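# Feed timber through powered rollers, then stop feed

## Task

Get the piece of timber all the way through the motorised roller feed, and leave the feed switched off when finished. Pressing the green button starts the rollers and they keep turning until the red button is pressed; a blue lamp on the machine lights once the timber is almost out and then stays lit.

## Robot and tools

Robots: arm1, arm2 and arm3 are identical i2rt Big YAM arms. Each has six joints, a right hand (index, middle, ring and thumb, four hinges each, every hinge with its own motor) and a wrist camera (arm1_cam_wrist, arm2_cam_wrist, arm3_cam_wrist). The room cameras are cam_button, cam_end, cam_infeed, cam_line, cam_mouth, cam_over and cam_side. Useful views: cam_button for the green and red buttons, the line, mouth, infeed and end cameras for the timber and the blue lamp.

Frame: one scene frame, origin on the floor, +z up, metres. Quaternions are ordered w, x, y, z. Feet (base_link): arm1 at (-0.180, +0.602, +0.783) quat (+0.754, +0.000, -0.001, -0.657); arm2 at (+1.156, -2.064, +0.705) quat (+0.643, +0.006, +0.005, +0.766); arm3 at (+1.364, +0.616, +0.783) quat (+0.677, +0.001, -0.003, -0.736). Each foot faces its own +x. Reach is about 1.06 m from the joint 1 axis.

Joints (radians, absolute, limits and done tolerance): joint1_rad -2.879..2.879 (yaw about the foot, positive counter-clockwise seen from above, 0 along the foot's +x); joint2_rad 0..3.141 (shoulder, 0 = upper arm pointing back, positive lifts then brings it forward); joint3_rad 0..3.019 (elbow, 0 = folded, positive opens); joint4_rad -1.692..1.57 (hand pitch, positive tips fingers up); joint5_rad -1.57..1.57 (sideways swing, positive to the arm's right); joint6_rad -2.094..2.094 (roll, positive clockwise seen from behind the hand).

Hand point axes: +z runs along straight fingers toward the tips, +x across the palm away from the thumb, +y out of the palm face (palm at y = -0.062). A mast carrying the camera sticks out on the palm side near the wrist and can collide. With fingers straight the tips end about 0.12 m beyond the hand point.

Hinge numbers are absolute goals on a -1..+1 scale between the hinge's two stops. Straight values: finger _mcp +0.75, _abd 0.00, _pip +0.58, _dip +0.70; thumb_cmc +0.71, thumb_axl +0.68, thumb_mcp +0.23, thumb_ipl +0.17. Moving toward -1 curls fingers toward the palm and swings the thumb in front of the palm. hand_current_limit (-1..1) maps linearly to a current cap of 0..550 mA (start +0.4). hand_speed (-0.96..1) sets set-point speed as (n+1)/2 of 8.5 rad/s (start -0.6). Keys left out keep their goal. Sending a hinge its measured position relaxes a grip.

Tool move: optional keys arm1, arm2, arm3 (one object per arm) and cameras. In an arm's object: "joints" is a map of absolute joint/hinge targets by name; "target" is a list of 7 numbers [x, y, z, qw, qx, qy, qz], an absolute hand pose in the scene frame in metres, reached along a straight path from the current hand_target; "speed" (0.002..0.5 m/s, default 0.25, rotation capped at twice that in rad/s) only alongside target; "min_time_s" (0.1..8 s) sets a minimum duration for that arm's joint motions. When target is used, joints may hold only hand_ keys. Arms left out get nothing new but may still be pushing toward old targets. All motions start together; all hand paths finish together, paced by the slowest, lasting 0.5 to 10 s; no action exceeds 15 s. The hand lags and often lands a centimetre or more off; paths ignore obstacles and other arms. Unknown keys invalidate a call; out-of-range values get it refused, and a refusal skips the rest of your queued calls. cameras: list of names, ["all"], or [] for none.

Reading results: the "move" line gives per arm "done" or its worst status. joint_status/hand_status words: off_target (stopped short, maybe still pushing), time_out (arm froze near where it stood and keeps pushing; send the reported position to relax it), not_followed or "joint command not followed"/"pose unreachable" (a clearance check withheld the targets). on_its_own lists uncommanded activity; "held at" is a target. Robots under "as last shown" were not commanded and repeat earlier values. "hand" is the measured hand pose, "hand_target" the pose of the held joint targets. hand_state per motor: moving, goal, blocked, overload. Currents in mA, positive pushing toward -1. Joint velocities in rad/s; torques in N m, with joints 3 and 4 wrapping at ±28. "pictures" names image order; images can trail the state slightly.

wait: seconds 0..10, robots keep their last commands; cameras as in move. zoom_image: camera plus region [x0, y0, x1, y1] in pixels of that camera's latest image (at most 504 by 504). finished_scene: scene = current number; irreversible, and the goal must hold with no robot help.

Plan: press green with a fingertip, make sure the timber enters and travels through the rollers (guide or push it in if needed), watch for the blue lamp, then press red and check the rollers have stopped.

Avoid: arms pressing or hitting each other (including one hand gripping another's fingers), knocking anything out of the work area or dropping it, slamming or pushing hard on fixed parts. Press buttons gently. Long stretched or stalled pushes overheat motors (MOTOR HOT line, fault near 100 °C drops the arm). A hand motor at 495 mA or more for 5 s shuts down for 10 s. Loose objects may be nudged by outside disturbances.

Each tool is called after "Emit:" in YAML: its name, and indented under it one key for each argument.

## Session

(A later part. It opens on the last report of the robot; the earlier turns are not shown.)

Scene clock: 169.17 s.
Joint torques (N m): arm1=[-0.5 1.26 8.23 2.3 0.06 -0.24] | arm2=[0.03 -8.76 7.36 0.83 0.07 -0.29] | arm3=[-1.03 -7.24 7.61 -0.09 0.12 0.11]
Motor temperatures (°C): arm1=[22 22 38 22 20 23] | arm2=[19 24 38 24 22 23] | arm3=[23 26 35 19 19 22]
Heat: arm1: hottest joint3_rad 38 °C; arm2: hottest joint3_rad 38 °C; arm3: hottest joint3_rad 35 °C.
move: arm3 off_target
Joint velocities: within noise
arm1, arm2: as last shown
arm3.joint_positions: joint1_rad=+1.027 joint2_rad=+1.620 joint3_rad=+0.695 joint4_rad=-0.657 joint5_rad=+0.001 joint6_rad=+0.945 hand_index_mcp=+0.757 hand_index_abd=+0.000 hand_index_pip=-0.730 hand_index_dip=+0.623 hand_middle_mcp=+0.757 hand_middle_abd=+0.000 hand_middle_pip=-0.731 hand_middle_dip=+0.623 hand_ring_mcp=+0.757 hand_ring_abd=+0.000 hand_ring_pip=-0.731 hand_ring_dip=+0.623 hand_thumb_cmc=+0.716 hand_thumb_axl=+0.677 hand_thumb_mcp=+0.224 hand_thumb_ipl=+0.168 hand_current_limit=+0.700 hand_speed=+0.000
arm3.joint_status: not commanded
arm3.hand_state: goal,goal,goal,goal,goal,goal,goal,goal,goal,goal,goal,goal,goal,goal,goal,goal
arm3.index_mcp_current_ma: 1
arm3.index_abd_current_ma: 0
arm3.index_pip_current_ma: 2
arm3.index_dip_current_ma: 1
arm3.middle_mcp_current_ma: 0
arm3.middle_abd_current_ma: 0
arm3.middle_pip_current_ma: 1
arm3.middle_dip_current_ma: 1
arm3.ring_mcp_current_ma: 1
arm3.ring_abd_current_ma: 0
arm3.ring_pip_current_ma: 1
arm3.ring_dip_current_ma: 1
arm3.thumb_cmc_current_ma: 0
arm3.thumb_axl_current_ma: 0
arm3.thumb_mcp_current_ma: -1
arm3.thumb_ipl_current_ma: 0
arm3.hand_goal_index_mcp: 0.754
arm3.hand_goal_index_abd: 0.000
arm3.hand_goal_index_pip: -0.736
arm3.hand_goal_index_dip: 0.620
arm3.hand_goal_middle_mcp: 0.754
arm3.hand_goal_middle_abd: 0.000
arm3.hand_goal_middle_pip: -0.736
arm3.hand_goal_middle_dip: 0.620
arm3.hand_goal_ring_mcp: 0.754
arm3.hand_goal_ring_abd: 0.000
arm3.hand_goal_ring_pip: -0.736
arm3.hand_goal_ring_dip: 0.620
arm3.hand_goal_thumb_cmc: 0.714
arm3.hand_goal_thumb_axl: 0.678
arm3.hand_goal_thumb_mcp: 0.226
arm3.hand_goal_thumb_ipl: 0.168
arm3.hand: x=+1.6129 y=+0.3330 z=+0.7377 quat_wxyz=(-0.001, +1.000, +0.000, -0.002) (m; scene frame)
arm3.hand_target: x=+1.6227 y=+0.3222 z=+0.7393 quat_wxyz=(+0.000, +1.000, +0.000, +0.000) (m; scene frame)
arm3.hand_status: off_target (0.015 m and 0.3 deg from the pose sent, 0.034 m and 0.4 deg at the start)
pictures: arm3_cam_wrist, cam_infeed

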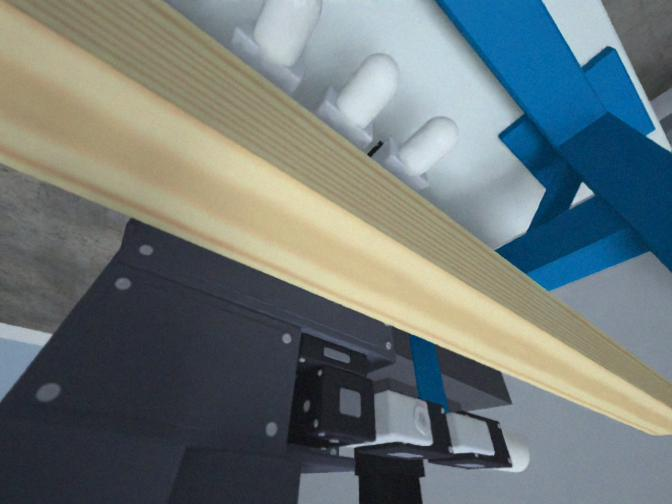

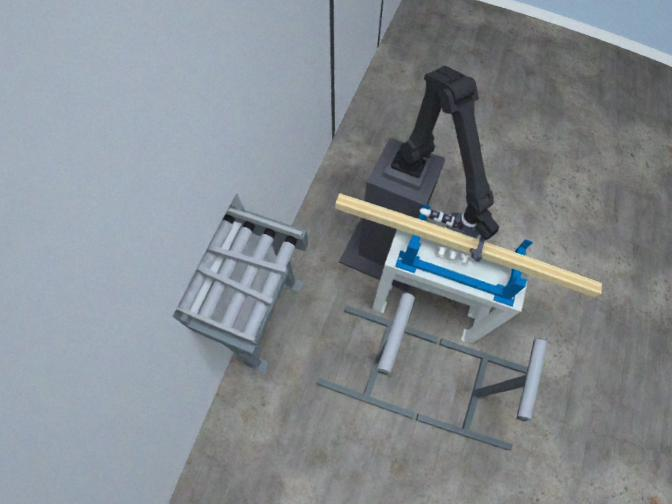

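Emit:
move:
  arm3: {"target": [1.623, 0.308, 0.739, 0, 1, 0, 0], "speed": 0.08}
  arm1: {"target": [-0.15, 0.15, 1.05, 0, 1, 0, 0], "speed": 0.3}
  cameras: ["arm3_cam_wrist", "cam_infeed", "cam_line"]

Scene clock: 189.90 s.
Joint torques (N m): arm1=[0.38 -8.29 12.23 -0.09 -0.02 -0.24] | arm2=[0.5 -8.41 7.3 0.73 0.14 -0.23] | arm3=[-1.79 -7.36 8.03 0.12 0.29 0.05]
Motor temperatures (°C): arm1=[22 22 38 22 20 23] | arm2=[19 24 37 24 22 23] | arm3=[23 27 36 19 19 22]
Heat: arm1: hottest joint3_rad 38 °C; arm2: hottest joint3_rad 37 °C; arm3: hottest joint3_rad 36 °C.
move: arm1 off_target; arm3 off_target
Joint velocities: within noise
arm1.joint_positions: joint1_rad=+0.002 joint2_rad=+1.288 joint3_rad=+1.248 joint4_rad=-1.557 joint5_rad=+0.005 joint6_rad=+0.162 hand_index_mcp=+0.757 hand_index_abd=+0.001 hand_index_pip=-0.731 hand_index_dip=+0.623 hand_middle_mcp=+0.757 hand_middle_abd=+0.001 hand_middle_pip=-0.732 hand_middle_dip=+0.623 hand_ring_mcp=+0.757 hand_ring_abd=+0.001 hand_ring_pip=-0.732 hand_ring_dip=+0.623 hand_thumb_cmc=+0.501 hand_thumb_axl=+0.677 hand_thumb_mcp=+0.223 hand_thumb_ipl=+0.168 hand_current_limit=+0.700 hand_speed=+0.000
arm1.joint_status: not commanded
arm1.hand_state: goal,goal,goal,goal,goal,goal,goal,goal,goal,goal,goal,goal,goal,goal,goal,goal
arm1.index_mcp_current_ma: 16
arm1.index_abd_current_ma: 3
arm1.index_pip_current_ma: 24
arm1.index_dip_current_ma: 13
arm1.middle_mcp_current_ma: 15
arm1.middle_abd_current_ma: 3
arm1.middle_pip_current_ma: 20
arm1.middle_dip_current_ma: 13
arm1.ring_mcp_current_ma: 15
arm1.ring_abd_current_ma: 3
arm1.ring_pip_current_ma: 20
arm1.ring_dip_current_ma: 13
arm1.thumb_cmc_current_ma: 7
arm1.thumb_axl_current_ma: -4
arm1.thumb_mcp_current_ma: -16
arm1.thumb_ipl_current_ma: -2
arm1.hand_goal_index_mcp: 0.754
arm1.hand_goal_index_abd: 0.000
arm1.hand_goal_index_pip: -0.736
arm1.hand_goal_index_dip: 0.620
arm1.hand_goal_middle_mcp: 0.754
arm1.hand_goal_middle_abd: 0.000
arm1.hand_goal_middle_pip: -0.736
arm1.hand_goal_middle_dip: 0.620
arm1.hand_goal_ring_mcp: 0.754
arm1.hand_goal_ring_abd: 0.000
arm1.hand_goal_ring_pip: -0.736
arm1.hand_goal_ring_dip: 0.620
arm1.hand_goal_thumb_cmc: 0.500
arm1.hand_goal_thumb_axl: 0.678
arm1.hand_goal_thumb_mcp: 0.226
arm1.hand_goal_thumb_ipl: 0.168
arm1.hand: x=-0.1582 y=+0.1643 z=+1.0327 quat_wxyz=(-0.012, +1.000, -0.012, -0.003) (m; scene frame)
arm1.hand_target: x=-0.1501 y=+0.1509 z=+1.0499 quat_wxyz=(+0.001, +1.000, +0.000, +0.000) (m; scene frame)
arm1.hand_status: off_target (0.024 m and 2.0 deg from the pose sent, 0.585 m and 121.0 deg at the start)
arm2: as last shown
arm3.joint_positions: joint1_rad=+1.005 joint2_rad=+1.634 joint3_rad=+0.710 joint4_rad=-0.671 joint5_rad=-0.003 joint6_rad=+0.916 hand_index_mcp=+0.757 hand_index_abd=+0.000 hand_index_pip=-0.730 hand_index_dip=+0.623 hand_middle_mcp=+0.757 hand_middle_abd=+0.000 hand_middle_pip=-0.731 hand_middle_dip=+0.623 hand_ring_mcp=+0.757 hand_ring_abd=+0.000 hand_ring_pip=-0.731 hand_ring_dip=+0.623 hand_thumb_cmc=+0.716 hand_thumb_axl=+0.677 hand_thumb_mcp=+0.224 hand_thumb_ipl=+0.168 hand_current_limit=+0.700 hand_speed=+0.000
arm3.joint_status: not commanded
arm3.hand_state: goal,goal,goal,goal,goal,goal,goal,goal,goal,goal,goal,goal,goal,goal,goal,goal
arm3.index_mcp_current_ma: 1
arm3.index_abd_current_ma: 0
arm3.index_pip_current_ma: 2
arm3.index_dip_current_ma: 1
arm3.middle_mcp_current_ma: 0
arm3.middle_abd_current_ma: 0
arm3.middle_pip_current_ma: 1
arm3.middle_dip_current_ma: 1
arm3.ring_mcp_current_ma: 1
arm3.ring_abd_current_ma: 0
arm3.ring_pip_current_ma: 1
arm3.ring_dip_current_ma: 1
arm3.thumb_cmc_current_ma: 0
arm3.thumb_axl_current_ma: 0
arm3.thumb_mcp_current_ma: -1
arm3.thumb_ipl_current_ma: 0
arm3.hand_goal_index_mcp: 0.754
arm3.hand_goal_index_abd: 0.000
arm3.hand_goal_index_pip: -0.736
arm3.hand_goal_index_dip: 0.620
arm3.hand_goal_middle_mcp: 0.754
arm3.hand_goal_middle_abd: 0.000
arm3.hand_goal_middle_pip: -0.736
arm3.hand_goal_middle_dip: 0.620
arm3.hand_goal_ring_mcp: 0.754
arm3.hand_goal_ring_abd: 0.000
arm3.hand_goal_ring_pip: -0.736
arm3.hand_goal_ring_dip: 0.620
arm3.hand_goal_thumb_cmc: 0.714
arm3.hand_goal_thumb_axl: 0.678
arm3.hand_goal_thumb_mcp: 0.226
arm3.hand_goal_thumb_ipl: 0.168
arm3.hand: x=+1.6113 y=+0.3261 z=+0.7360 quat_wxyz=(-0.006, +1.000, +0.003, -0.006) (m; scene frame)
arm3.hand_target: x=+1.6223 y=+0.3085 z=+0.7396 quat_wxyz=(+0.000, +1.000, +0.000, +0.000) (m; scene frame)
arm3.hand_status: off_target (0.022 m and 1.0 deg from the pose sent, 0.027 m and 0.3 deg at the start)
pictures: arm3_cam_wrist, cam_infeed, cam_line

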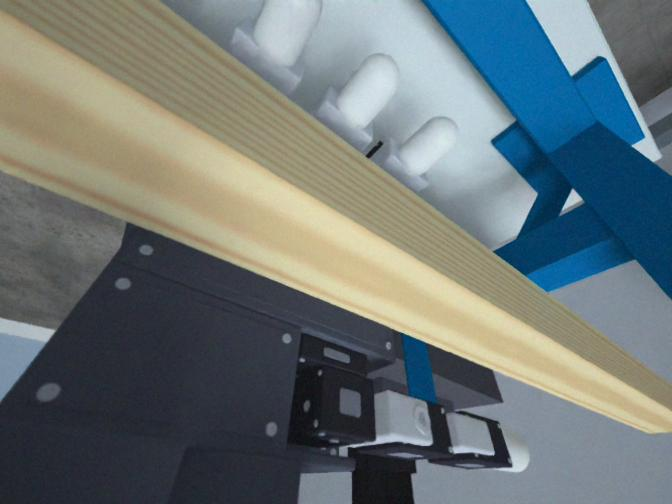

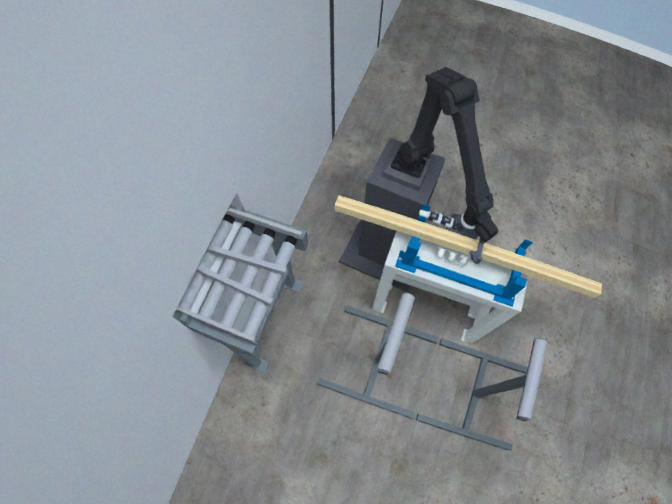

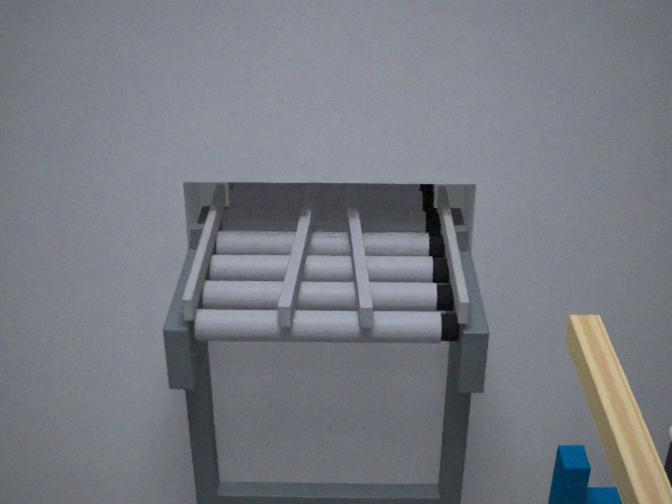

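Emit:
move:
  arm3: {"target": [1.623, 0.312, 0.752, 0, 1, 0, 0], "speed": 0.06, "joints": {"hand_index_pip": -0.8, "hand_middle_pip": -0.8, "hand_ring_pip": -0.8, "hand_thumb_cmc": -0.571}}
  arm1: {"target": [-0.15, 0.13, 0.80, 0, 1, 0, 0], "speed": 0.25}
  cameras: ["arm3_cam_wrist"]

Emit:
move:
  arm3: {"joints": {"hand_thumb_mcp": -0.26, "hand_thumb_ipl": -0.26}}
  cameras: ["arm3_cam_wrist", "cam_infeed"]

Scene clock: 204.43 s.
Joint torques (N m): arm1=[-0.32 -10.05 6.11 0.91 0 -0.22] | arm2=[0.85 -8.29 7.3 0.7 0.13 -0.25] | arm3=[-1.03 -10.29 7.57 -0.02 0.25 0.12]
Motor temperatures (°C): arm1=[22 22 40 21 20 23] | arm2=[19 24 37 24 22 23] | arm3=[23 27 37 19 19 22]
Heat: arm1: hottest joint3_rad 40 °C; arm2: hottest joint3_rad 37 °C; arm3: hottest joint3_rad 37 °C.
move: arm1 off_target; arm3 off_target
Joint velocities: within noise
arm1.joint_positions: joint1_rad=+0.002 joint2_rad=+1.567 joint3_rad=+0.900 joint4_rad=-0.893 joint5_rad=+0.004 joint6_rad=+0.152 hand_index_mcp=+0.757 hand_index_abd=+0.001 hand_index_pip=-0.731 hand_index_dip=+0.623 hand_middle_mcp=+0.757 hand_middle_abd=+0.001 hand_middle_pip=-0.732 hand_middle_dip=+0.623 hand_ring_mcp=+0.757 hand_ring_abd=+0.001 hand_ring_pip=-0.732 hand_ring_dip=+0.623 hand_thumb_cmc=+0.501 hand_thumb_axl=+0.677 hand_thumb_mcp=+0.223 hand_thumb_ipl=+0.168 hand_current_limit=+0.700 hand_speed=+0.000
arm1.joint_status: not commanded
arm1.hand_state: goal,goal,goal,goal,goal,goal,goal,goal,goal,goal,goal,goal,goal,goal,goal,goal
arm1.index_mcp_current_ma: 15
arm1.index_abd_current_ma: 3
arm1.index_pip_current_ma: 24
arm1.index_dip_current_ma: 13
arm1.middle_mcp_current_ma: 14
arm1.middle_abd_current_ma: 3
arm1.middle_pip_current_ma: 20
arm1.middle_dip_current_ma: 13
arm1.ring_mcp_current_ma: 14
arm1.ring_abd_current_ma: 3
arm1.ring_pip_current_ma: 20
arm1.ring_dip_current_ma: 13
arm1.thumb_cmc_current_ma: 7
arm1.thumb_axl_current_ma: -4
arm1.thumb_mcp_current_ma: -18
arm1.thumb_ipl_current_ma: -2
arm1.hand_goal_index_mcp: 0.754
arm1.hand_goal_index_abd: 0.000
arm1.hand_goal_index_pip: -0.736
arm1.hand_goal_index_dip: 0.620
arm1.hand_goal_middle_mcp: 0.754
arm1.hand_goal_middle_abd: 0.000
arm1.hand_goal_middle_pip: -0.736
arm1.hand_goal_middle_dip: 0.620
arm1.hand_goal_ring_mcp: 0.754
arm1.hand_goal_ring_abd: 0.000
arm1.hand_goal_ring_pip: -0.736
arm1.hand_goal_ring_dip: 0.620
arm1.hand_goal_thumb_cmc: 0.500
arm1.hand_goal_thumb_axl: 0.678
arm1.hand_goal_thumb_mcp: 0.226
arm1.hand_goal_thumb_ipl: 0.168
arm1.hand: x=-0.1519 y=+0.1296 z=+0.8110 quat_wxyz=(+0.006, +1.000, -0.007, +0.000) (m; scene frame)
arm1.hand_target: x=-0.1500 y=+0.1304 z=+0.8001 quat_wxyz=(+0.000, +1.000, +0.000, +0.000) (m; scene frame)
arm1.hand_status: off_target (0.011 m and 1.1 deg from the pose sent, 0.235 m and 2.0 deg at the start)
arm2: as last shown
arm3.joint_positions: joint1_rad=+1.004 joint2_rad=+1.634 joint3_rad=+0.721 joint4_rad=-0.704 joint5_rad=-0.002 joint6_rad=+0.916 hand_index_mcp=+0.757 hand_index_abd=+0.000 hand_index_pip=-0.792 hand_index_dip=+0.623 hand_middle_mcp=+0.757 hand_middle_abd=+0.000 hand_middle_pip=-0.793 hand_middle_dip=+0.623 hand_ring_mcp=+0.757 hand_ring_abd=+0.000 hand_ring_pip=-0.793 hand_ring_dip=+0.623 hand_thumb_cmc=-0.568 hand_thumb_axl=+0.677 hand_thumb_mcp=+0.224 hand_thumb_ipl=+0.168 hand_current_limit=+0.700 hand_speed=+0.000
arm3.joint_status: all done
arm3.hand_state: goal,goal,goal,goal,goal,goal,goal,goal,goal,goal,goal,goal,goal,goal,goal,goal
arm3.index_mcp_current_ma: 1
arm3.index_abd_current_ma: 0
arm3.index_pip_current_ma: 3
arm3.index_dip_current_ma: 1
arm3.middle_mcp_current_ma: 0
arm3.middle_abd_current_ma: 0
arm3.middle_pip_current_ma: 2
arm3.middle_dip_current_ma: 1
arm3.ring_mcp_current_ma: 1
arm3.ring_abd_current_ma: 0
arm3.ring_pip_current_ma: 2
arm3.ring_dip_current_ma: 1
arm3.thumb_cmc_current_ma: 0
arm3.thumb_axl_current_ma: 0
arm3.thumb_mcp_current_ma: -1
arm3.thumb_ipl_current_ma: 0
arm3.hand_goal_index_mcp: 0.754
arm3.hand_goal_index_abd: 0.000
arm3.hand_goal_index_pip: -0.800
arm3.hand_goal_index_dip: 0.620
arm3.hand_goal_middle_mcp: 0.754
arm3.hand_goal_middle_abd: 0.000
arm3.hand_goal_middle_pip: -0.800
arm3.hand_goal_middle_dip: 0.620
arm3.hand_goal_ring_mcp: 0.754
arm3.hand_goal_ring_abd: 0.000
arm3.hand_goal_ring_pip: -0.800
arm3.hand_goal_ring_dip: 0.620
arm3.hand_goal_thumb_cmc: -0.570
arm3.hand_goal_thumb_axl: 0.678
arm3.hand_goal_thumb_mcp: 0.226
arm3.hand_goal_thumb_ipl: 0.168
arm3.hand: x=+1.6092 y=+0.3271 z=+0.7380 quat_wxyz=(-0.013, +1.000, +0.003, -0.015) (m; scene frame)
arm3.hand_target: x=+1.6226 y=+0.3123 z=+0.7524 quat_wxyz=(+0.000, +1.000, +0.000, +0.000) (m; scene frame)
arm3.hand_status: off_target (0.025 m and 2.3 deg from the pose sent, 0.024 m and 1.0 deg at the start)
pictures: arm3_cam_wrist

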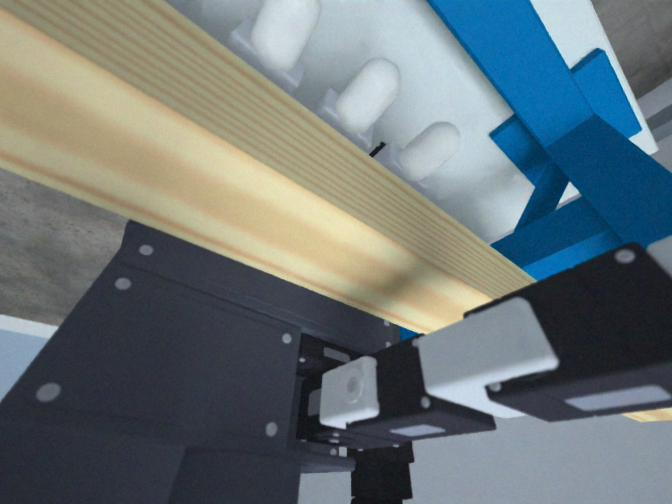

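Scene clock: 205.07 s.
Joint torques (N m): arm1=[-0.38 -10.11 6.11 0.91 0 -0.22] | arm2=[0.32 -8.53 7.3 0.79 0.1 -0.24] | arm3=[-0.97 -10.11 7.57 -0.03 0.22 0.12]
Motor temperatures (°C): arm1=[22 22 40 21 20 23] | arm2=[19 24 37 24 22 23] | arm3=[23 27 37 19 19 22]
Heat: arm1: hottest joint3_rad 40 °C; arm2: hottest joint3_rad 37 °C; arm3: hottest joint3_rad 37 °C.
move: arm3 done
Joint velocities: within noise
arm1, arm2: as last shown
arm3.joint_positions: joint1_rad=+1.004 joint2_rad=+1.634 joint3_rad=+0.721 joint4_rad=-0.704 joint5_rad=-0.001 joint6_rad=+0.916 hand_index_mcp=+0.757 hand_index_abd=+0.000 hand_index_pip=-0.792 hand_index_dip=+0.623 hand_middle_mcp=+0.756 hand_middle_abd=+0.000 hand_middle_pip=-0.793 hand_middle_dip=+0.623 hand_ring_mcp=+0.757 hand_ring_abd=+0.000 hand_ring_pip=-0.793 hand_ring_dip=+0.623 hand_thumb_cmc=-0.568 hand_thumb_axl=+0.677 hand_thumb_mcp=-0.254 hand_thumb_ipl=-0.256 hand_current_limit=+0.700 hand_speed=+0.000
arm3.joint_status: all done
arm3.hand_state: goal,goal,goal,goal,goal,goal,goal,goal,goal,goal,goal,goal,goal,goal,goal,goal
arm3.index_mcp_current_ma: 1
arm3.index_abd_current_ma: 0
arm3.index_pip_current_ma: 3
arm3.index_dip_current_ma: 1
arm3.middle_mcp_current_ma: 0
arm3.middle_abd_current_ma: 0
arm3.middle_pip_current_ma: 2
arm3.middle_dip_current_ma: 1
arm3.ring_mcp_current_ma: 1
arm3.ring_abd_current_ma: 0
arm3.ring_pip_current_ma: 2
arm3.ring_dip_current_ma: 1
arm3.thumb_cmc_current_ma: 0
arm3.thumb_axl_current_ma: 0
arm3.thumb_mcp_current_ma: 3
arm3.thumb_ipl_current_ma: 1
arm3.hand_goal_index_mcp: 0.754
arm3.hand_goal_index_abd: 0.000
arm3.hand_goal_index_pip: -0.800
arm3.hand_goal_index_dip: 0.620
arm3.hand_goal_middle_mcp: 0.754
arm3.hand_goal_middle_abd: 0.000
arm3.hand_goal_middle_pip: -0.800
arm3.hand_goal_middle_dip: 0.620
arm3.hand_goal_ring_mcp: 0.754
arm3.hand_goal_ring_abd: 0.000
arm3.hand_goal_ring_pip: -0.800
arm3.hand_goal_ring_dip: 0.620
arm3.hand_goal_thumb_cmc: -0.570
arm3.hand_goal_thumb_axl: 0.678
arm3.hand_goal_thumb_mcp: -0.260
arm3.hand_goal_thumb_ipl: -0.260
arm3.hand: x=+1.6090 y=+0.3270 z=+0.7381 quat_wxyz=(-0.012, +1.000, +0.003, -0.015) (m; scene frame)
arm3.hand_target: x=+1.6225 y=+0.3123 z=+0.7523 quat_wxyz=(+0.000, +1.000, +0.000, +0.000) (m; scene frame)
arm3.hand_status: not commanded
pictures: arm3_cam_wrist, cam_infeed

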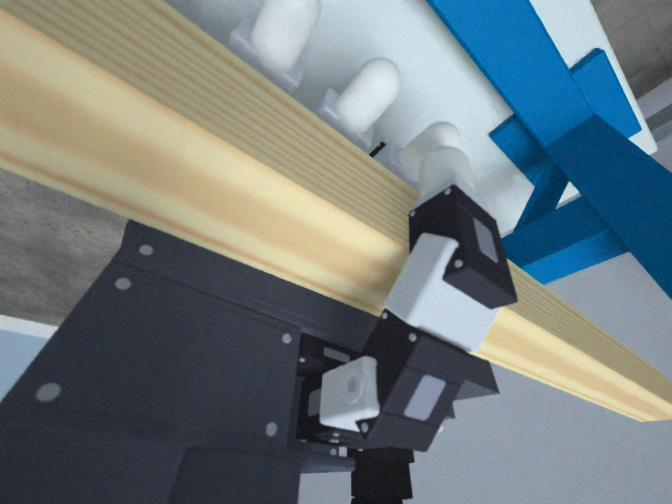

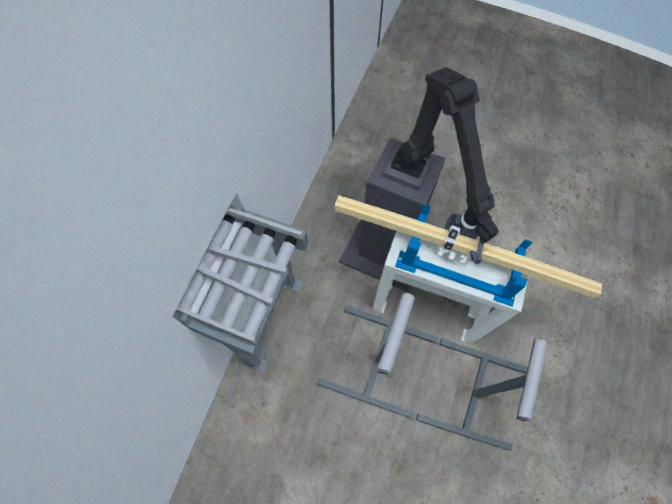

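Emit:
move:
  arm3: {"target": [1.623, 0.312, 0.765, 0, 1, 0, 0], "speed": 0.06, "joints": {"hand_thumb_mcp": -0.28, "hand_thumb_ipl": -0.28}}
  cameras: ["arm3_cam_wrist", "cam_infeed"]

Scene clock: 212.80 s.
Joint torques (N m): arm1=[-0.32 -10.05 6.12 0.91 -0.01 -0.22] | arm2=[0.97 -8.18 7.19 0.62 0.12 -0.25] | arm3=[-0.85 -9.99 7.79 -0.1 0.18 0.14]
Motor temperatures (°C): arm1=[22 22 40 21 20 23] | arm2=[19 24 37 24 22 23] | arm3=[23 27 37 19 19 22]
Heat: arm1: hottest joint3_rad 40 °C; arm2: hottest joint3_rad 37 °C; arm3: hottest joint3_rad 37 °C.
move: arm3 off_target
Joint velocities: within noise
arm1, arm2: as last shown
arm3.joint_positions: joint1_rad=+1.003 joint2_rad=+1.600 joint3_rad=+0.732 joint4_rad=-0.745 joint5_rad=+0.000 joint6_rad=+0.914 hand_index_mcp=+0.757 hand_index_abd=+0.000 hand_index_pip=-0.792 hand_index_dip=+0.623 hand_middle_mcp=+0.756 hand_middle_abd=+0.000 hand_middle_pip=-0.793 hand_middle_dip=+0.623 hand_ring_mcp=+0.757 hand_ring_abd=+0.000 hand_ring_pip=-0.793 hand_ring_dip=+0.623 hand_thumb_cmc=-0.569 hand_thumb_axl=+0.677 hand_thumb_mcp=-0.280 hand_thumb_ipl=-0.278 hand_current_limit=+0.700 hand_speed=+0.000
arm3.joint_status: all done
arm3.hand_state: goal,goal,goal,goal,goal,goal,goal,goal,goal,goal,goal,goal,goal,goal,goal,goal
arm3.index_mcp_current_ma: 1
arm3.index_abd_current_ma: 0
arm3.index_pip_current_ma: 3
arm3.index_dip_current_ma: 1
arm3.middle_mcp_current_ma: 0
arm3.middle_abd_current_ma: 0
arm3.middle_pip_current_ma: 2
arm3.middle_dip_current_ma: 1
arm3.ring_mcp_current_ma: 1
arm3.ring_abd_current_ma: 0
arm3.ring_pip_current_ma: 2
arm3.ring_dip_current_ma: 1
arm3.thumb_cmc_current_ma: 0
arm3.thumb_axl_current_ma: 0
arm3.thumb_mcp_current_ma: 0
arm3.thumb_ipl_current_ma: 0
arm3.hand_goal_index_mcp: 0.754
arm3.hand_goal_index_abd: 0.000
arm3.hand_goal_index_pip: -0.800
arm3.hand_goal_index_dip: 0.620
arm3.hand_goal_middle_mcp: 0.754
arm3.hand_goal_middle_abd: 0.000
arm3.hand_goal_middle_pip: -0.800
arm3.hand_goal_middle_dip: 0.620
arm3.hand_goal_ring_mcp: 0.754
arm3.hand_goal_ring_abd: 0.000
arm3.hand_goal_ring_pip: -0.800
arm3.hand_goal_ring_dip: 0.620
arm3.hand_goal_thumb_cmc: -0.570
arm3.hand_goal_thumb_axl: 0.678
arm3.hand_goal_thumb_mcp: -0.280
arm3.hand_goal_thumb_ipl: -0.280
arm3.hand: x=+1.6100 y=+0.3258 z=+0.7519 quat_wxyz=(-0.011, +1.000, +0.003, -0.014) (m; scene frame)
arm3.hand_target: x=+1.6225 y=+0.3123 z=+0.7652 quat_wxyz=(+0.000, +1.000, +0.000, +0.000) (m; scene frame)
arm3.hand_status: off_target (0.023 m and 2.0 deg from the pose sent, 0.034 m and 2.3 deg at the start)
pictures: arm3_cam_wrist, cam_infeed

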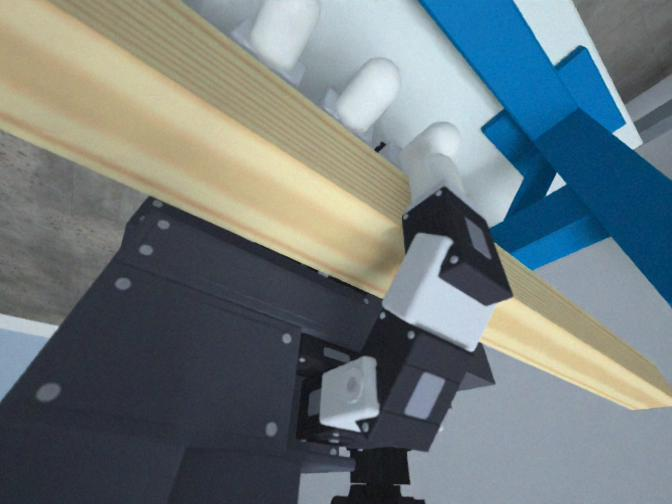

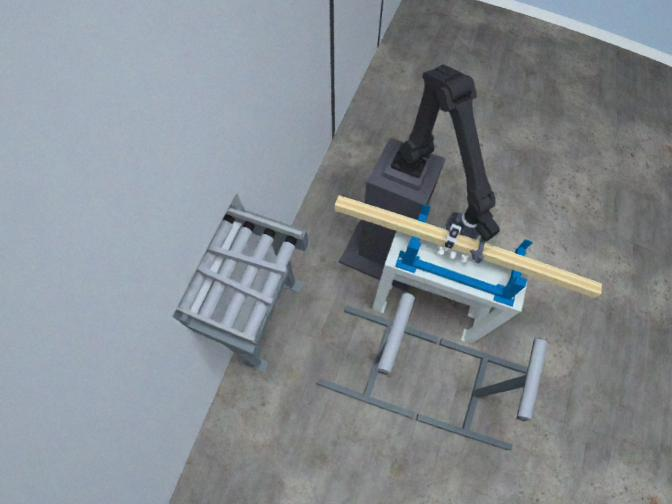

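Emit:
move:
  arm3: {"target": [1.623, 0.312, 0.770, 0, 1, 0, 0], "speed": 0.06, "joints": {"hand_thumb_mcp": -0.32, "hand_thumb_ipl": -0.31}}
  cameras: ["arm3_cam_wrist", "cam_infeed"]

Scene clock: 225.57 s.
Joint torques (N m): arm1=[-0.32 -10.11 6.11 0.91 0 -0.22] | arm2=[0.26 -8.88 7.36 0.79 0.14 -0.3] | arm3=[-0.62 -9.99 7.88 -0.24 0.11 0.14]
Motor temperatures (°C): arm1=[22 22 38 21 20 23] | arm2=[19 24 37 24 22 23] | arm3=[23 27 37 19 19 22]
Heat: arm1: hottest joint3_rad 38 °C; arm2: hottest joint3_rad 37 °C; arm3: hottest joint3_rad 37 °C.
move: arm3 off_target
Joint velocities: within noise
arm1: as last shown
arm2.joint_positions: joint1_rad=+0.436 joint2_rad=+1.279 joint3_rad=+1.218 joint4_rad=-1.554 joint5_rad=+0.010 joint6_rad=+0.621 hand_index_mcp=+0.754 hand_index_abd=+0.001 hand_index_pip=+0.577 hand_index_dip=+0.696 hand_middle_mcp=-0.052 hand_middle_abd=+0.001 hand_middle_pip=-0.295 hand_middle_dip=-0.168 hand_ring_mcp=-0.054 hand_ring_abd=+0.001 hand_ring_pip=-0.296 hand_ring_dip=-0.168 hand_thumb_cmc=+0.714 hand_thumb_axl=+0.677 hand_thumb_mcp=+0.224 hand_thumb_ipl=+0.168 hand_current_limit=+0.400 hand_speed=-0.600
arm2.joint_status: not commanded
arm2.hand_state: goal,goal,goal,goal,goal,goal,goal,goal,goal,goal,goal,goal,goal,goal,goal,goal
arm2.index_mcp_current_ma: 0
arm2.index_abd_current_ma: 0
arm2.index_pip_current_ma: 0
arm2.index_dip_current_ma: 0
arm2.middle_mcp_current_ma: 29
arm2.middle_abd_current_ma: 0
arm2.middle_pip_current_ma: 6
arm2.middle_dip_current_ma: 2
arm2.ring_mcp_current_ma: 24
arm2.ring_abd_current_ma: 0
arm2.ring_pip_current_ma: 4
arm2.ring_dip_current_ma: 2
arm2.thumb_cmc_current_ma: 0
arm2.thumb_axl_current_ma: -1
arm2.thumb_mcp_current_ma: -2
arm2.thumb_ipl_current_ma: 0
arm2.hand_goal_index_mcp: 0.754
arm2.hand_goal_index_abd: 0.000
arm2.hand_goal_index_pip: 0.576
arm2.hand_goal_index_dip: 0.696
arm2.hand_goal_middle_mcp: -0.068
arm2.hand_goal_middle_abd: 0.000
arm2.hand_goal_middle_pip: -0.300
arm2.hand_goal_middle_dip: -0.170
arm2.hand_goal_ring_mcp: -0.068
arm2.hand_goal_ring_abd: 0.000
arm2.hand_goal_ring_pip: -0.300
arm2.hand_goal_ring_dip: -0.170
arm2.hand_goal_thumb_cmc: 0.714
arm2.hand_goal_thumb_axl: 0.678
arm2.hand_goal_thumb_mcp: 0.226
arm2.hand_goal_thumb_ipl: 0.168
arm2.hand: x=+0.9853 y=-1.6925 z=+0.9482 quat_wxyz=(+0.009, +0.005, +1.000, -0.015) (m; scene frame)
arm2.hand_target: x=+0.9841 y=-1.6911 z=+0.9580 quat_wxyz=(+0.000, +0.000, +1.000, +0.000) (m; scene frame)
arm2.hand_status: not commanded
arm3.joint_positions: joint1_rad=+1.000 joint2_rad=+1.593 joint3_rad=+0.736 joint4_rad=-0.756 joint5_rad=+0.002 joint6_rad=+0.914 hand_index_mcp=+0.757 hand_index_abd=+0.000 hand_index_pip=-0.792 hand_index_dip=+0.623 hand_middle_mcp=+0.756 hand_middle_abd=+0.000 hand_middle_pip=-0.793 hand_middle_dip=+0.623 hand_ring_mcp=+0.757 hand_ring_abd=+0.000 hand_ring_pip=-0.793 hand_ring_dip=+0.623 hand_thumb_cmc=-0.570 hand_thumb_axl=+0.677 hand_thumb_mcp=-0.301 hand_thumb_ipl=-0.292 hand_current_limit=+0.700 hand_speed=+0.000
arm3.joint_status: all done
arm3.hand_state: goal,goal,goal,goal,goal,goal,goal,goal,goal,goal,goal,goal,goal,goal,goal,goal
arm3.index_mcp_current_ma: 1
arm3.index_abd_current_ma: 0
arm3.index_pip_current_ma: 3
arm3.index_dip_current_ma: 1
arm3.middle_mcp_current_ma: 0
arm3.middle_abd_current_ma: 0
arm3.middle_pip_current_ma: 2
arm3.middle_dip_current_ma: 1
arm3.ring_mcp_current_ma: 1
arm3.ring_abd_current_ma: 0
arm3.ring_pip_current_ma: 2
arm3.ring_dip_current_ma: 1
arm3.thumb_cmc_current_ma: 0
arm3.thumb_axl_current_ma: 0
arm3.thumb_mcp_current_ma: 20
arm3.thumb_ipl_current_ma: 19
arm3.hand_goal_index_mcp: 0.754
arm3.hand_goal_index_abd: 0.000
arm3.hand_goal_index_pip: -0.800
arm3.hand_goal_index_dip: 0.620
arm3.hand_goal_middle_mcp: 0.754
arm3.hand_goal_middle_abd: 0.000
arm3.hand_goal_middle_pip: -0.800
arm3.hand_goal_middle_dip: 0.620
arm3.hand_goal_ring_mcp: 0.754
arm3.hand_goal_ring_abd: 0.000
arm3.hand_goal_ring_pip: -0.800
arm3.hand_goal_ring_dip: 0.620
arm3.hand_goal_thumb_cmc: -0.570
arm3.hand_goal_thumb_axl: 0.678
arm3.hand_goal_thumb_mcp: -0.320
arm3.hand_goal_thumb_ipl: -0.310
arm3.hand: x=+1.6096 y=+0.3245 z=+0.7554 quat_wxyz=(-0.010, +1.000, +0.002, -0.015) (m; scene frame)
arm3.hand_target: x=+1.6226 y=+0.3123 z=+0.7702 quat_wxyz=(+0.000, +1.000, +0.000, +0.000) (m; scene frame)
arm3.hand_status: off_target (0.023 m and 2.1 deg from the pose sent, 0.026 m and 2.0 deg at the start)
pictures: arm3_cam_wrist, cam_infeed

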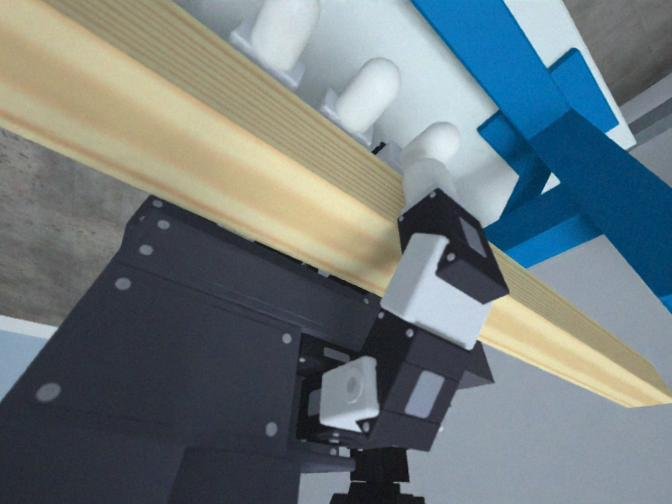

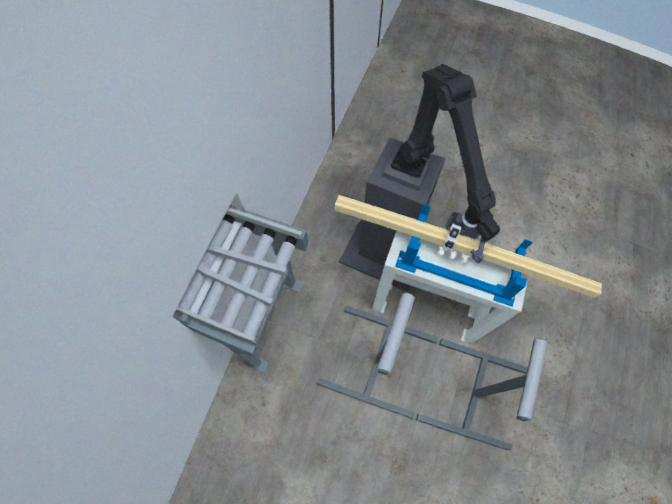

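Emit:
zoom_image:
  camera: "arm3_cam_wrist"
  region: [220, 60, 620, 360]

Scaled by 1.260 from the camera's 672x504 image, which has a finer 960x720 frame.

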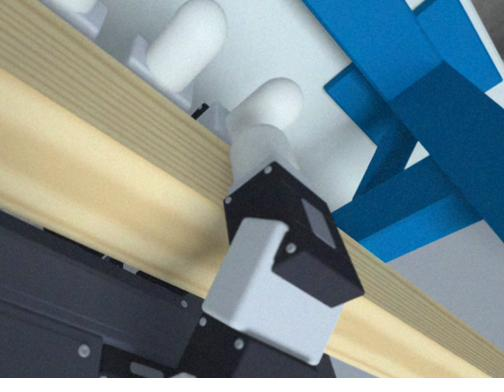

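Emit:
move:
  arm3: {"joints": {"hand_thumb_mcp": -0.37, "hand_thumb_ipl": -0.37}}

Scene clock: 244.93 s.
Joint torques (N m): arm1=[-0.38 -10.11 6.11 0.91 0 -0.22] | arm2=[0.62 -8.76 7.28 0.73 0.12 -0.24] | arm3=[-0.73 -10.17 7.75 -0.17 0.09 0.15]
Motor temperatures (°C): arm1=[22 22 37 21 20 23] | arm2=[19 24 37 24 22 23] | arm3=[23 28 36 19 19 22]
Heat: arm1: hottest joint3_rad 37 °C; arm2: hottest joint3_rad 37 °C; arm3: hottest joint3_rad 36 °C.
move: arm3 off_target
Joint velocities: within noise
arm1, arm2: as last shown
arm3.joint_positions: joint1_rad=+1.000 joint2_rad=+1.593 joint3_rad=+0.737 joint4_rad=-0.756 joint5_rad=+0.002 joint6_rad=+0.913 hand_index_mcp=+0.755 hand_index_abd=+0.000 hand_index_pip=-0.793 hand_index_dip=+0.623 hand_middle_mcp=+0.756 hand_middle_abd=+0.000 hand_middle_pip=-0.793 hand_middle_dip=+0.623 hand_ring_mcp=+0.756 hand_ring_abd=+0.000 hand_ring_pip=-0.793 hand_ring_dip=+0.623 hand_thumb_cmc=-0.570 hand_thumb_axl=+0.677 hand_thumb_mcp=-0.309 hand_thumb_ipl=-0.310 hand_current_limit=+0.700 hand_speed=+0.000
arm3.joint_status: hand_thumb_mcp off_target (ended at -0.309, target -0.370); hand_thumb_ipl off_target (ended at -0.310, target -0.370)
arm3.hand_state: goal,goal,goal,goal,goal,goal,goal,goal,goal,goal,goal,goal,goal,goal,blocked,blocked
arm3.index_mcp_current_ma: 0
arm3.index_abd_current_ma: 0
arm3.index_pip_current_ma: 3
arm3.index_dip_current_ma: 1
arm3.middle_mcp_current_ma: 0
arm3.middle_abd_current_ma: 0
arm3.middle_pip_current_ma: 2
arm3.middle_dip_current_ma: 1
arm3.ring_mcp_current_ma: 0
arm3.ring_abd_current_ma: 0
arm3.ring_pip_current_ma: 2
arm3.ring_dip_current_ma: 1
arm3.thumb_cmc_current_ma: 0
arm3.thumb_axl_current_ma: 0
arm3.thumb_mcp_current_ma: 143
arm3.thumb_ipl_current_ma: 147
arm3.hand_goal_index_mcp: 0.754
arm3.hand_goal_index_abd: 0.000
arm3.hand_goal_index_pip: -0.800
arm3.hand_goal_index_dip: 0.620
arm3.hand_goal_middle_mcp: 0.754
arm3.hand_goal_middle_abd: 0.000
arm3.hand_goal_middle_pip: -0.800
arm3.hand_goal_middle_dip: 0.620
arm3.hand_goal_ring_mcp: 0.754
arm3.hand_goal_ring_abd: 0.000
arm3.hand_goal_ring_pip: -0.800
arm3.hand_goal_ring_dip: 0.620
arm3.hand_goal_thumb_cmc: -0.570
arm3.hand_goal_thumb_axl: 0.678
arm3.hand_goal_thumb_mcp: -0.370
arm3.hand_goal_thumb_ipl: -0.370
arm3.hand: x=+1.6098 y=+0.3240 z=+0.7557 quat_wxyz=(-0.010, +1.000, +0.002, -0.014) (m; scene frame)
arm3.hand_target: x=+1.6227 y=+0.3123 z=+0.7702 quat_wxyz=(+0.000, +1.000, +0.000, +0.000) (m; scene frame)
arm3.hand_status: not commanded
pictures: none

Emit:
move:
  arm3: {"target": [1.623, 0.312, 0.83, 0, 1, 0, 0], "speed": 0.1, "joints": {"hand_thumb_mcp": -0.40, "hand_thumb_ipl": -0.40}}
  cameras: ["arm3_cam_wrist", "cam_infeed"]

Scene clock: 250.77 s.
Joint torques (N m): arm1=[-0.38 -10.05 6.11 0.9 -0.01 -0.21] | arm2=[0.26 -8.88 7.41 0.69 0.13 -0.24] | arm3=[-0.44 -11.52 11.02 -0.55 0.38 0.15]
Motor temperatures (°C): arm1=[22 22 37 21 20 23] | arm2=[19 24 37 24 22 23] | arm3=[23 28 36 19 19 22]
Heat: arm1: hottest joint3_rad 37 °C; arm2: hottest joint3_rad 37 °C; arm3: hottest joint3_rad 36 °C.
move: arm3 off_target
Joint velocities: within noise
arm1, arm2: as last shown
arm3.joint_positions: joint1_rad=+1.000 joint2_rad=+1.495 joint3_rad=+0.761 joint4_rad=-0.938 joint5_rad=-0.006 joint6_rad=+0.913 hand_index_mcp=+0.762 hand_index_abd=+0.000 hand_index_pip=-0.782 hand_index_dip=+0.626 hand_middle_mcp=+0.762 hand_middle_abd=+0.000 hand_middle_pip=-0.785 hand_middle_dip=+0.625 hand_ring_mcp=+0.762 hand_ring_abd=+0.000 hand_ring_pip=-0.785 hand_ring_dip=+0.625 hand_thumb_cmc=-0.573 hand_thumb_axl=+0.674 hand_thumb_mcp=-0.309 hand_thumb_ipl=-0.314 hand_current_limit=+0.700 hand_speed=+0.000
arm3.joint_status: hand_thumb_mcp off_target (ended at -0.309, target -0.400); hand_thumb_ipl off_target (ended at -0.314, target -0.400)
arm3.hand_state: goal,goal,goal,goal,goal,goal,goal,goal,goal,goal,goal,goal,goal,goal,blocked,blocked
arm3.index_mcp_current_ma: 4
arm3.index_abd_current_ma: 0
arm3.index_pip_current_ma: 11
arm3.index_dip_current_ma: 2
arm3.middle_mcp_current_ma: 3
arm3.middle_abd_current_ma: 0
arm3.middle_pip_current_ma: 9
arm3.middle_dip_current_ma: 1
arm3.ring_mcp_current_ma: 3
arm3.ring_abd_current_ma: 0
arm3.ring_pip_current_ma: 9
arm3.ring_dip_current_ma: 1
arm3.thumb_cmc_current_ma: -1
arm3.thumb_axl_current_ma: -1
arm3.thumb_mcp_current_ma: 281
arm3.thumb_ipl_current_ma: 273
arm3.hand_goal_index_mcp: 0.754
arm3.hand_goal_index_abd: 0.000
arm3.hand_goal_index_pip: -0.800
arm3.hand_goal_index_dip: 0.620
arm3.hand_goal_middle_mcp: 0.754
arm3.hand_goal_middle_abd: 0.000
arm3.hand_goal_middle_pip: -0.800
arm3.hand_goal_middle_dip: 0.620
arm3.hand_goal_ring_mcp: 0.754
arm3.hand_goal_ring_abd: 0.000
arm3.hand_goal_ring_pip: -0.800
arm3.hand_goal_ring_dip: 0.620
arm3.hand_goal_thumb_cmc: -0.570
arm3.hand_goal_thumb_axl: 0.678
arm3.hand_goal_thumb_mcp: -0.400
arm3.hand_goal_thumb_ipl: -0.400
arm3.hand: x=+1.5954 y=+0.3370 z=+0.7918 quat_wxyz=(-0.031, +0.999, +0.002, -0.036) (m; scene frame)
arm3.hand_target: x=+1.6210 y=+0.3135 z=+0.8300 quat_wxyz=(+0.000, +1.000, +0.000, +0.000) (m; scene frame)
arm3.hand_status: off_target (0.053 m and 5.5 deg from the pose sent, 0.077 m and 2.0 deg at the start)
pictures: arm3_cam_wrist, cam_infeed

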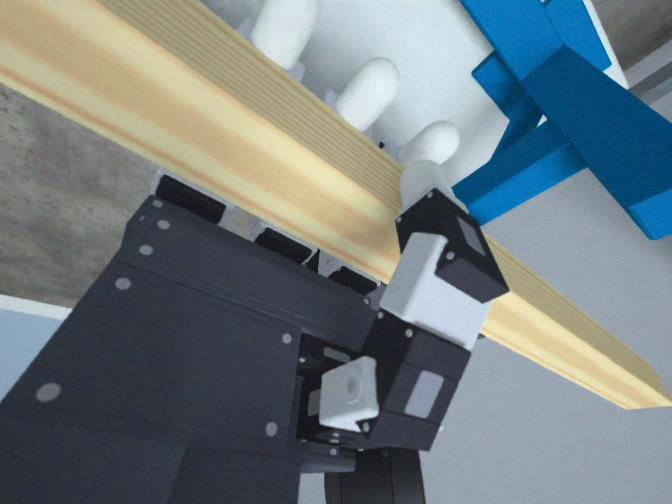

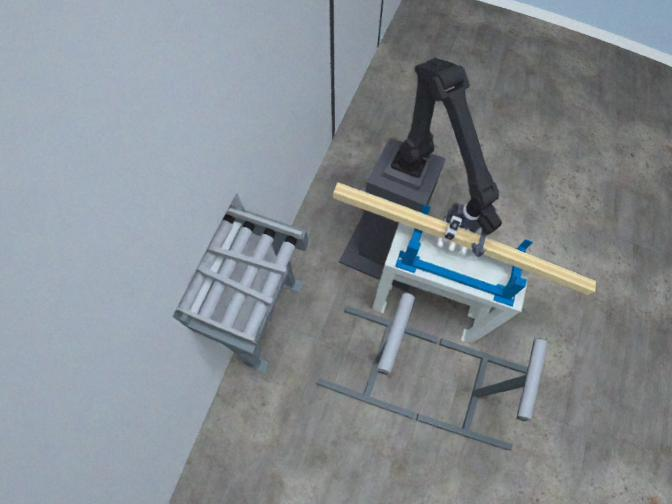

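Emit:
move:
  arm3: {"target": [1.60, 0.31, 0.98, 0, 1, 0, 0], "speed": 0.2}
  cameras: ["arm3_cam_wrist", "cam_infeed"]

Emit:
move:
  arm3: {"target": [1.42, 0.14, 1.0, 0, 1, 0, 0], "speed": 0.2}
  cameras: ["arm3_cam_wrist", "cam_infeed", "cam_line"]

Scene clock: 270.60 s.
Joint torques (N m): arm1=[-0.32 -10.11 6.12 0.91 0 -0.22] | arm2=[0.5 -9.29 7.17 0.69 0.1 -0.29] | arm3=[-0.97 -9.58 15.32 -0.1 0.1 0.1]
Motor temperatures (°C): arm1=[22 23 36 21 20 23] | arm2=[19 24 37 24 22 23] | arm3=[23 28 42 19 19 22]
Heat: arm1: hottest joint3_rad 36 °C; arm2: hottest joint3_rad 37 °C; arm3: hottest joint3_rad 42 °C.
move: arm3 off_target
Joint velocities: within noise
arm1, arm2: as last shown
arm3.joint_positions: joint1_rad=+0.958 joint2_rad=+1.270 joint3_rad=+0.945 joint4_rad=-1.395 joint5_rad=+0.004 joint6_rad=+0.876 hand_index_mcp=+0.761 hand_index_abd=+0.000 hand_index_pip=-0.790 hand_index_dip=+0.625 hand_middle_mcp=+0.777 hand_middle_abd=+0.000 hand_middle_pip=-0.775 hand_middle_dip=+0.628 hand_ring_mcp=+0.794 hand_ring_abd=+0.016 hand_ring_pip=-0.757 hand_ring_dip=+0.633 hand_thumb_cmc=-0.578 hand_thumb_axl=+0.666 hand_thumb_mcp=-0.309 hand_thumb_ipl=-0.315 hand_current_limit=+0.700 hand_speed=+0.000
arm3.joint_status: not commanded
arm3.hand_state: goal,goal,goal,goal,blocked,goal,blocked,goal,blocked,goal,blocked,goal,goal,goal,blocked,blocked
arm3.index_mcp_current_ma: 3
arm3.index_abd_current_ma: 0
arm3.index_pip_current_ma: 4
arm3.index_dip_current_ma: 1
arm3.middle_mcp_current_ma: 19
arm3.middle_abd_current_ma: 0
arm3.middle_pip_current_ma: 21
arm3.middle_dip_current_ma: 3
arm3.ring_mcp_current_ma: 49
arm3.ring_abd_current_ma: 8
arm3.ring_pip_current_ma: 51
arm3.ring_dip_current_ma: 7
arm3.thumb_cmc_current_ma: -3
arm3.thumb_axl_current_ma: -9
arm3.thumb_mcp_current_ma: 281
arm3.thumb_ipl_current_ma: 267
arm3.hand_goal_index_mcp: 0.754
arm3.hand_goal_index_abd: 0.000
arm3.hand_goal_index_pip: -0.800
arm3.hand_goal_index_dip: 0.620
arm3.hand_goal_middle_mcp: 0.754
arm3.hand_goal_middle_abd: 0.000
arm3.hand_goal_middle_pip: -0.800
arm3.hand_goal_middle_dip: 0.620
arm3.hand_goal_ring_mcp: 0.754
arm3.hand_goal_ring_abd: 0.000
arm3.hand_goal_ring_pip: -0.800
arm3.hand_goal_ring_dip: 0.620
arm3.hand_goal_thumb_cmc: -0.570
arm3.hand_goal_thumb_axl: 0.678
arm3.hand_goal_thumb_mcp: -0.400
arm3.hand_goal_thumb_ipl: -0.400
arm3.hand: x=+1.5698 y=+0.3385 z=+0.9253 quat_wxyz=(-0.044, +0.997, +0.000, -0.056) (m; scene frame)
arm3.hand_target: x=+1.5956 y=+0.3136 z=+0.9804 quat_wxyz=(+0.001, +1.000, +0.000, +0.000) (m; scene frame)
arm3.hand_status: off_target (0.069 m and 8.2 deg from the pose sent, 0.190 m and 5.4 deg at the start; pose on its path clipped on 17 of 57 steps)
pictures: arm3_cam_wrist, cam_infeed

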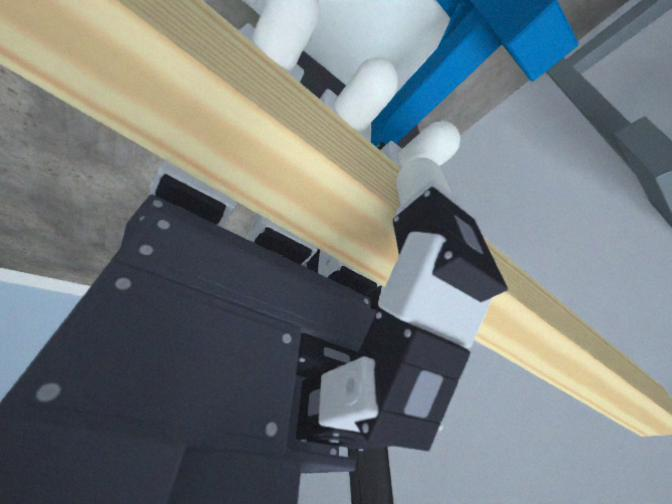

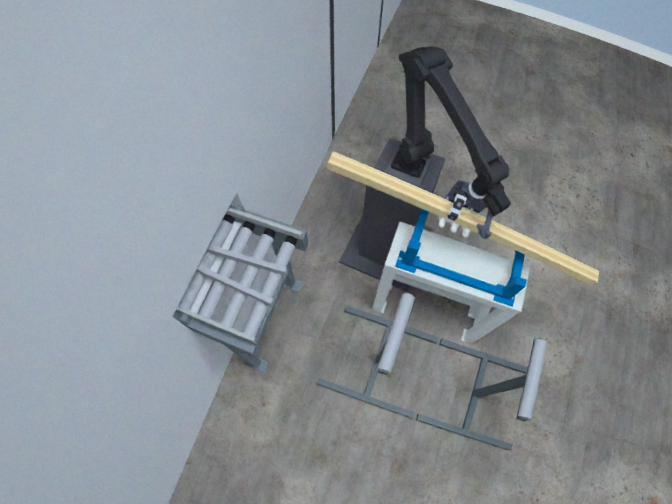

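Scene clock: 272.90 s.
Joint torques (N m): arm1=[-0.32 -10.11 6.12 0.91 0 -0.22] | arm2=[0.09 -8.94 7.32 0.69 0.13 -0.27] | arm3=[-0.38 -10.81 15.95 -0.14 -0.31 0.05]
Motor temperatures (°C): arm1=[22 23 36 21 20 23] | arm2=[19 24 37 24 22 23] | arm3=[23 28 43 19 19 22]
Heat: arm1: hottest joint3_rad 36 °C; arm2: hottest joint3_rad 37 °C; arm3: hottest joint3_rad 43 °C.
move: arm3 off_target
Joint velocities: within noise
arm1, arm2: as last shown
arm3.joint_positions: joint1_rad=+0.287 joint2_rad=+1.399 joint3_rad=+1.125 joint4_rad=-1.431 joint5_rad=+0.017 joint6_rad=+0.214 hand_index_mcp=+0.761 hand_index_abd=+0.000 hand_index_pip=-0.790 hand_index_dip=+0.625 hand_middle_mcp=+0.777 hand_middle_abd=+0.000 hand_middle_pip=-0.775 hand_middle_dip=+0.628 hand_ring_mcp=+0.795 hand_ring_abd=+0.016 hand_ring_pip=-0.757 hand_ring_dip=+0.633 hand_thumb_cmc=-0.579 hand_thumb_axl=+0.665 hand_thumb_mcp=-0.309 hand_thumb_ipl=-0.315 hand_current_limit=+0.700 hand_speed=+0.000
arm3.joint_status: not commanded
arm3.hand_state: goal,goal,goal,goal,blocked,goal,blocked,goal,blocked,goal,blocked,goal,goal,goal,blocked,blocked
arm3.index_mcp_current_ma: 3
arm3.index_abd_current_ma: 0
arm3.index_pip_current_ma: 4
arm3.index_dip_current_ma: 1
arm3.middle_mcp_current_ma: 19
arm3.middle_abd_current_ma: 0
arm3.middle_pip_current_ma: 21
arm3.middle_dip_current_ma: 3
arm3.ring_mcp_current_ma: 52
arm3.ring_abd_current_ma: 8
arm3.ring_pip_current_ma: 51
arm3.ring_dip_current_ma: 7
arm3.thumb_cmc_current_ma: -4
arm3.thumb_axl_current_ma: -9
arm3.thumb_mcp_current_ma: 281
arm3.thumb_ipl_current_ma: 267
arm3.hand_goal_index_mcp: 0.754
arm3.hand_goal_index_abd: 0.000
arm3.hand_goal_index_pip: -0.800
arm3.hand_goal_index_dip: 0.620
arm3.hand_goal_middle_mcp: 0.754
arm3.hand_goal_middle_abd: 0.000
arm3.hand_goal_middle_pip: -0.800
arm3.hand_goal_middle_dip: 0.620
arm3.hand_goal_ring_mcp: 0.754
arm3.hand_goal_ring_abd: 0.000
arm3.hand_goal_ring_pip: -0.800
arm3.hand_goal_ring_dip: 0.620
arm3.hand_goal_thumb_cmc: -0.570
arm3.hand_goal_thumb_axl: 0.678
arm3.hand_goal_thumb_mcp: -0.400
arm3.hand_goal_thumb_ipl: -0.400
arm3.hand: x=+1.4092 y=+0.1804 z=+0.9410 quat_wxyz=(-0.062, +0.998, -0.004, -0.019) (m; scene frame)
arm3.hand_target: x=+1.4186 y=+0.1461 z=+1.0006 quat_wxyz=(+0.001, +1.000, +0.000, +0.000) (m; scene frame)
arm3.hand_status: off_target (0.072 m and 7.5 deg from the pose sent, 0.260 m and 8.2 deg at the start)
pictures: arm3_cam_wrist, cam_infeed, cam_line

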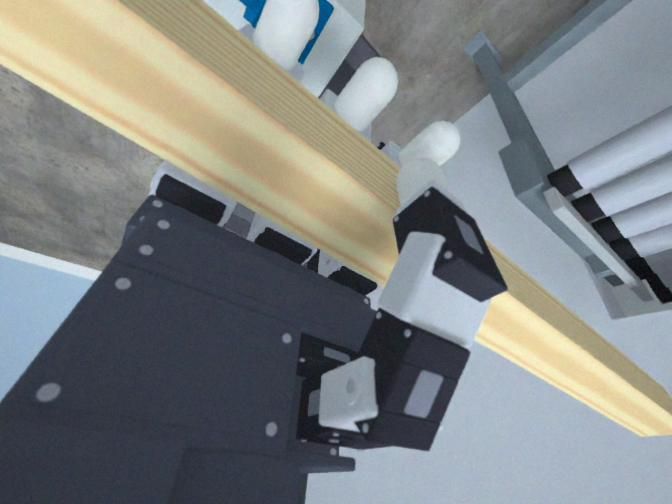

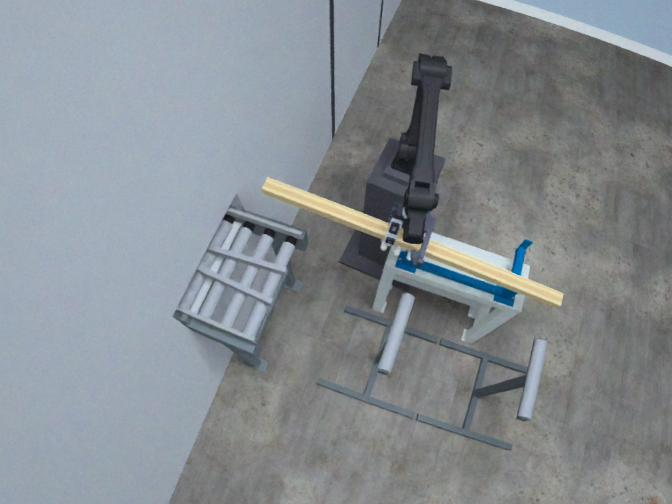

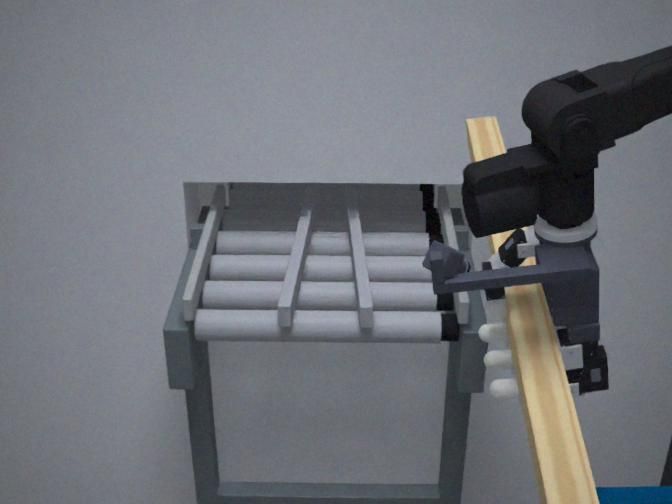

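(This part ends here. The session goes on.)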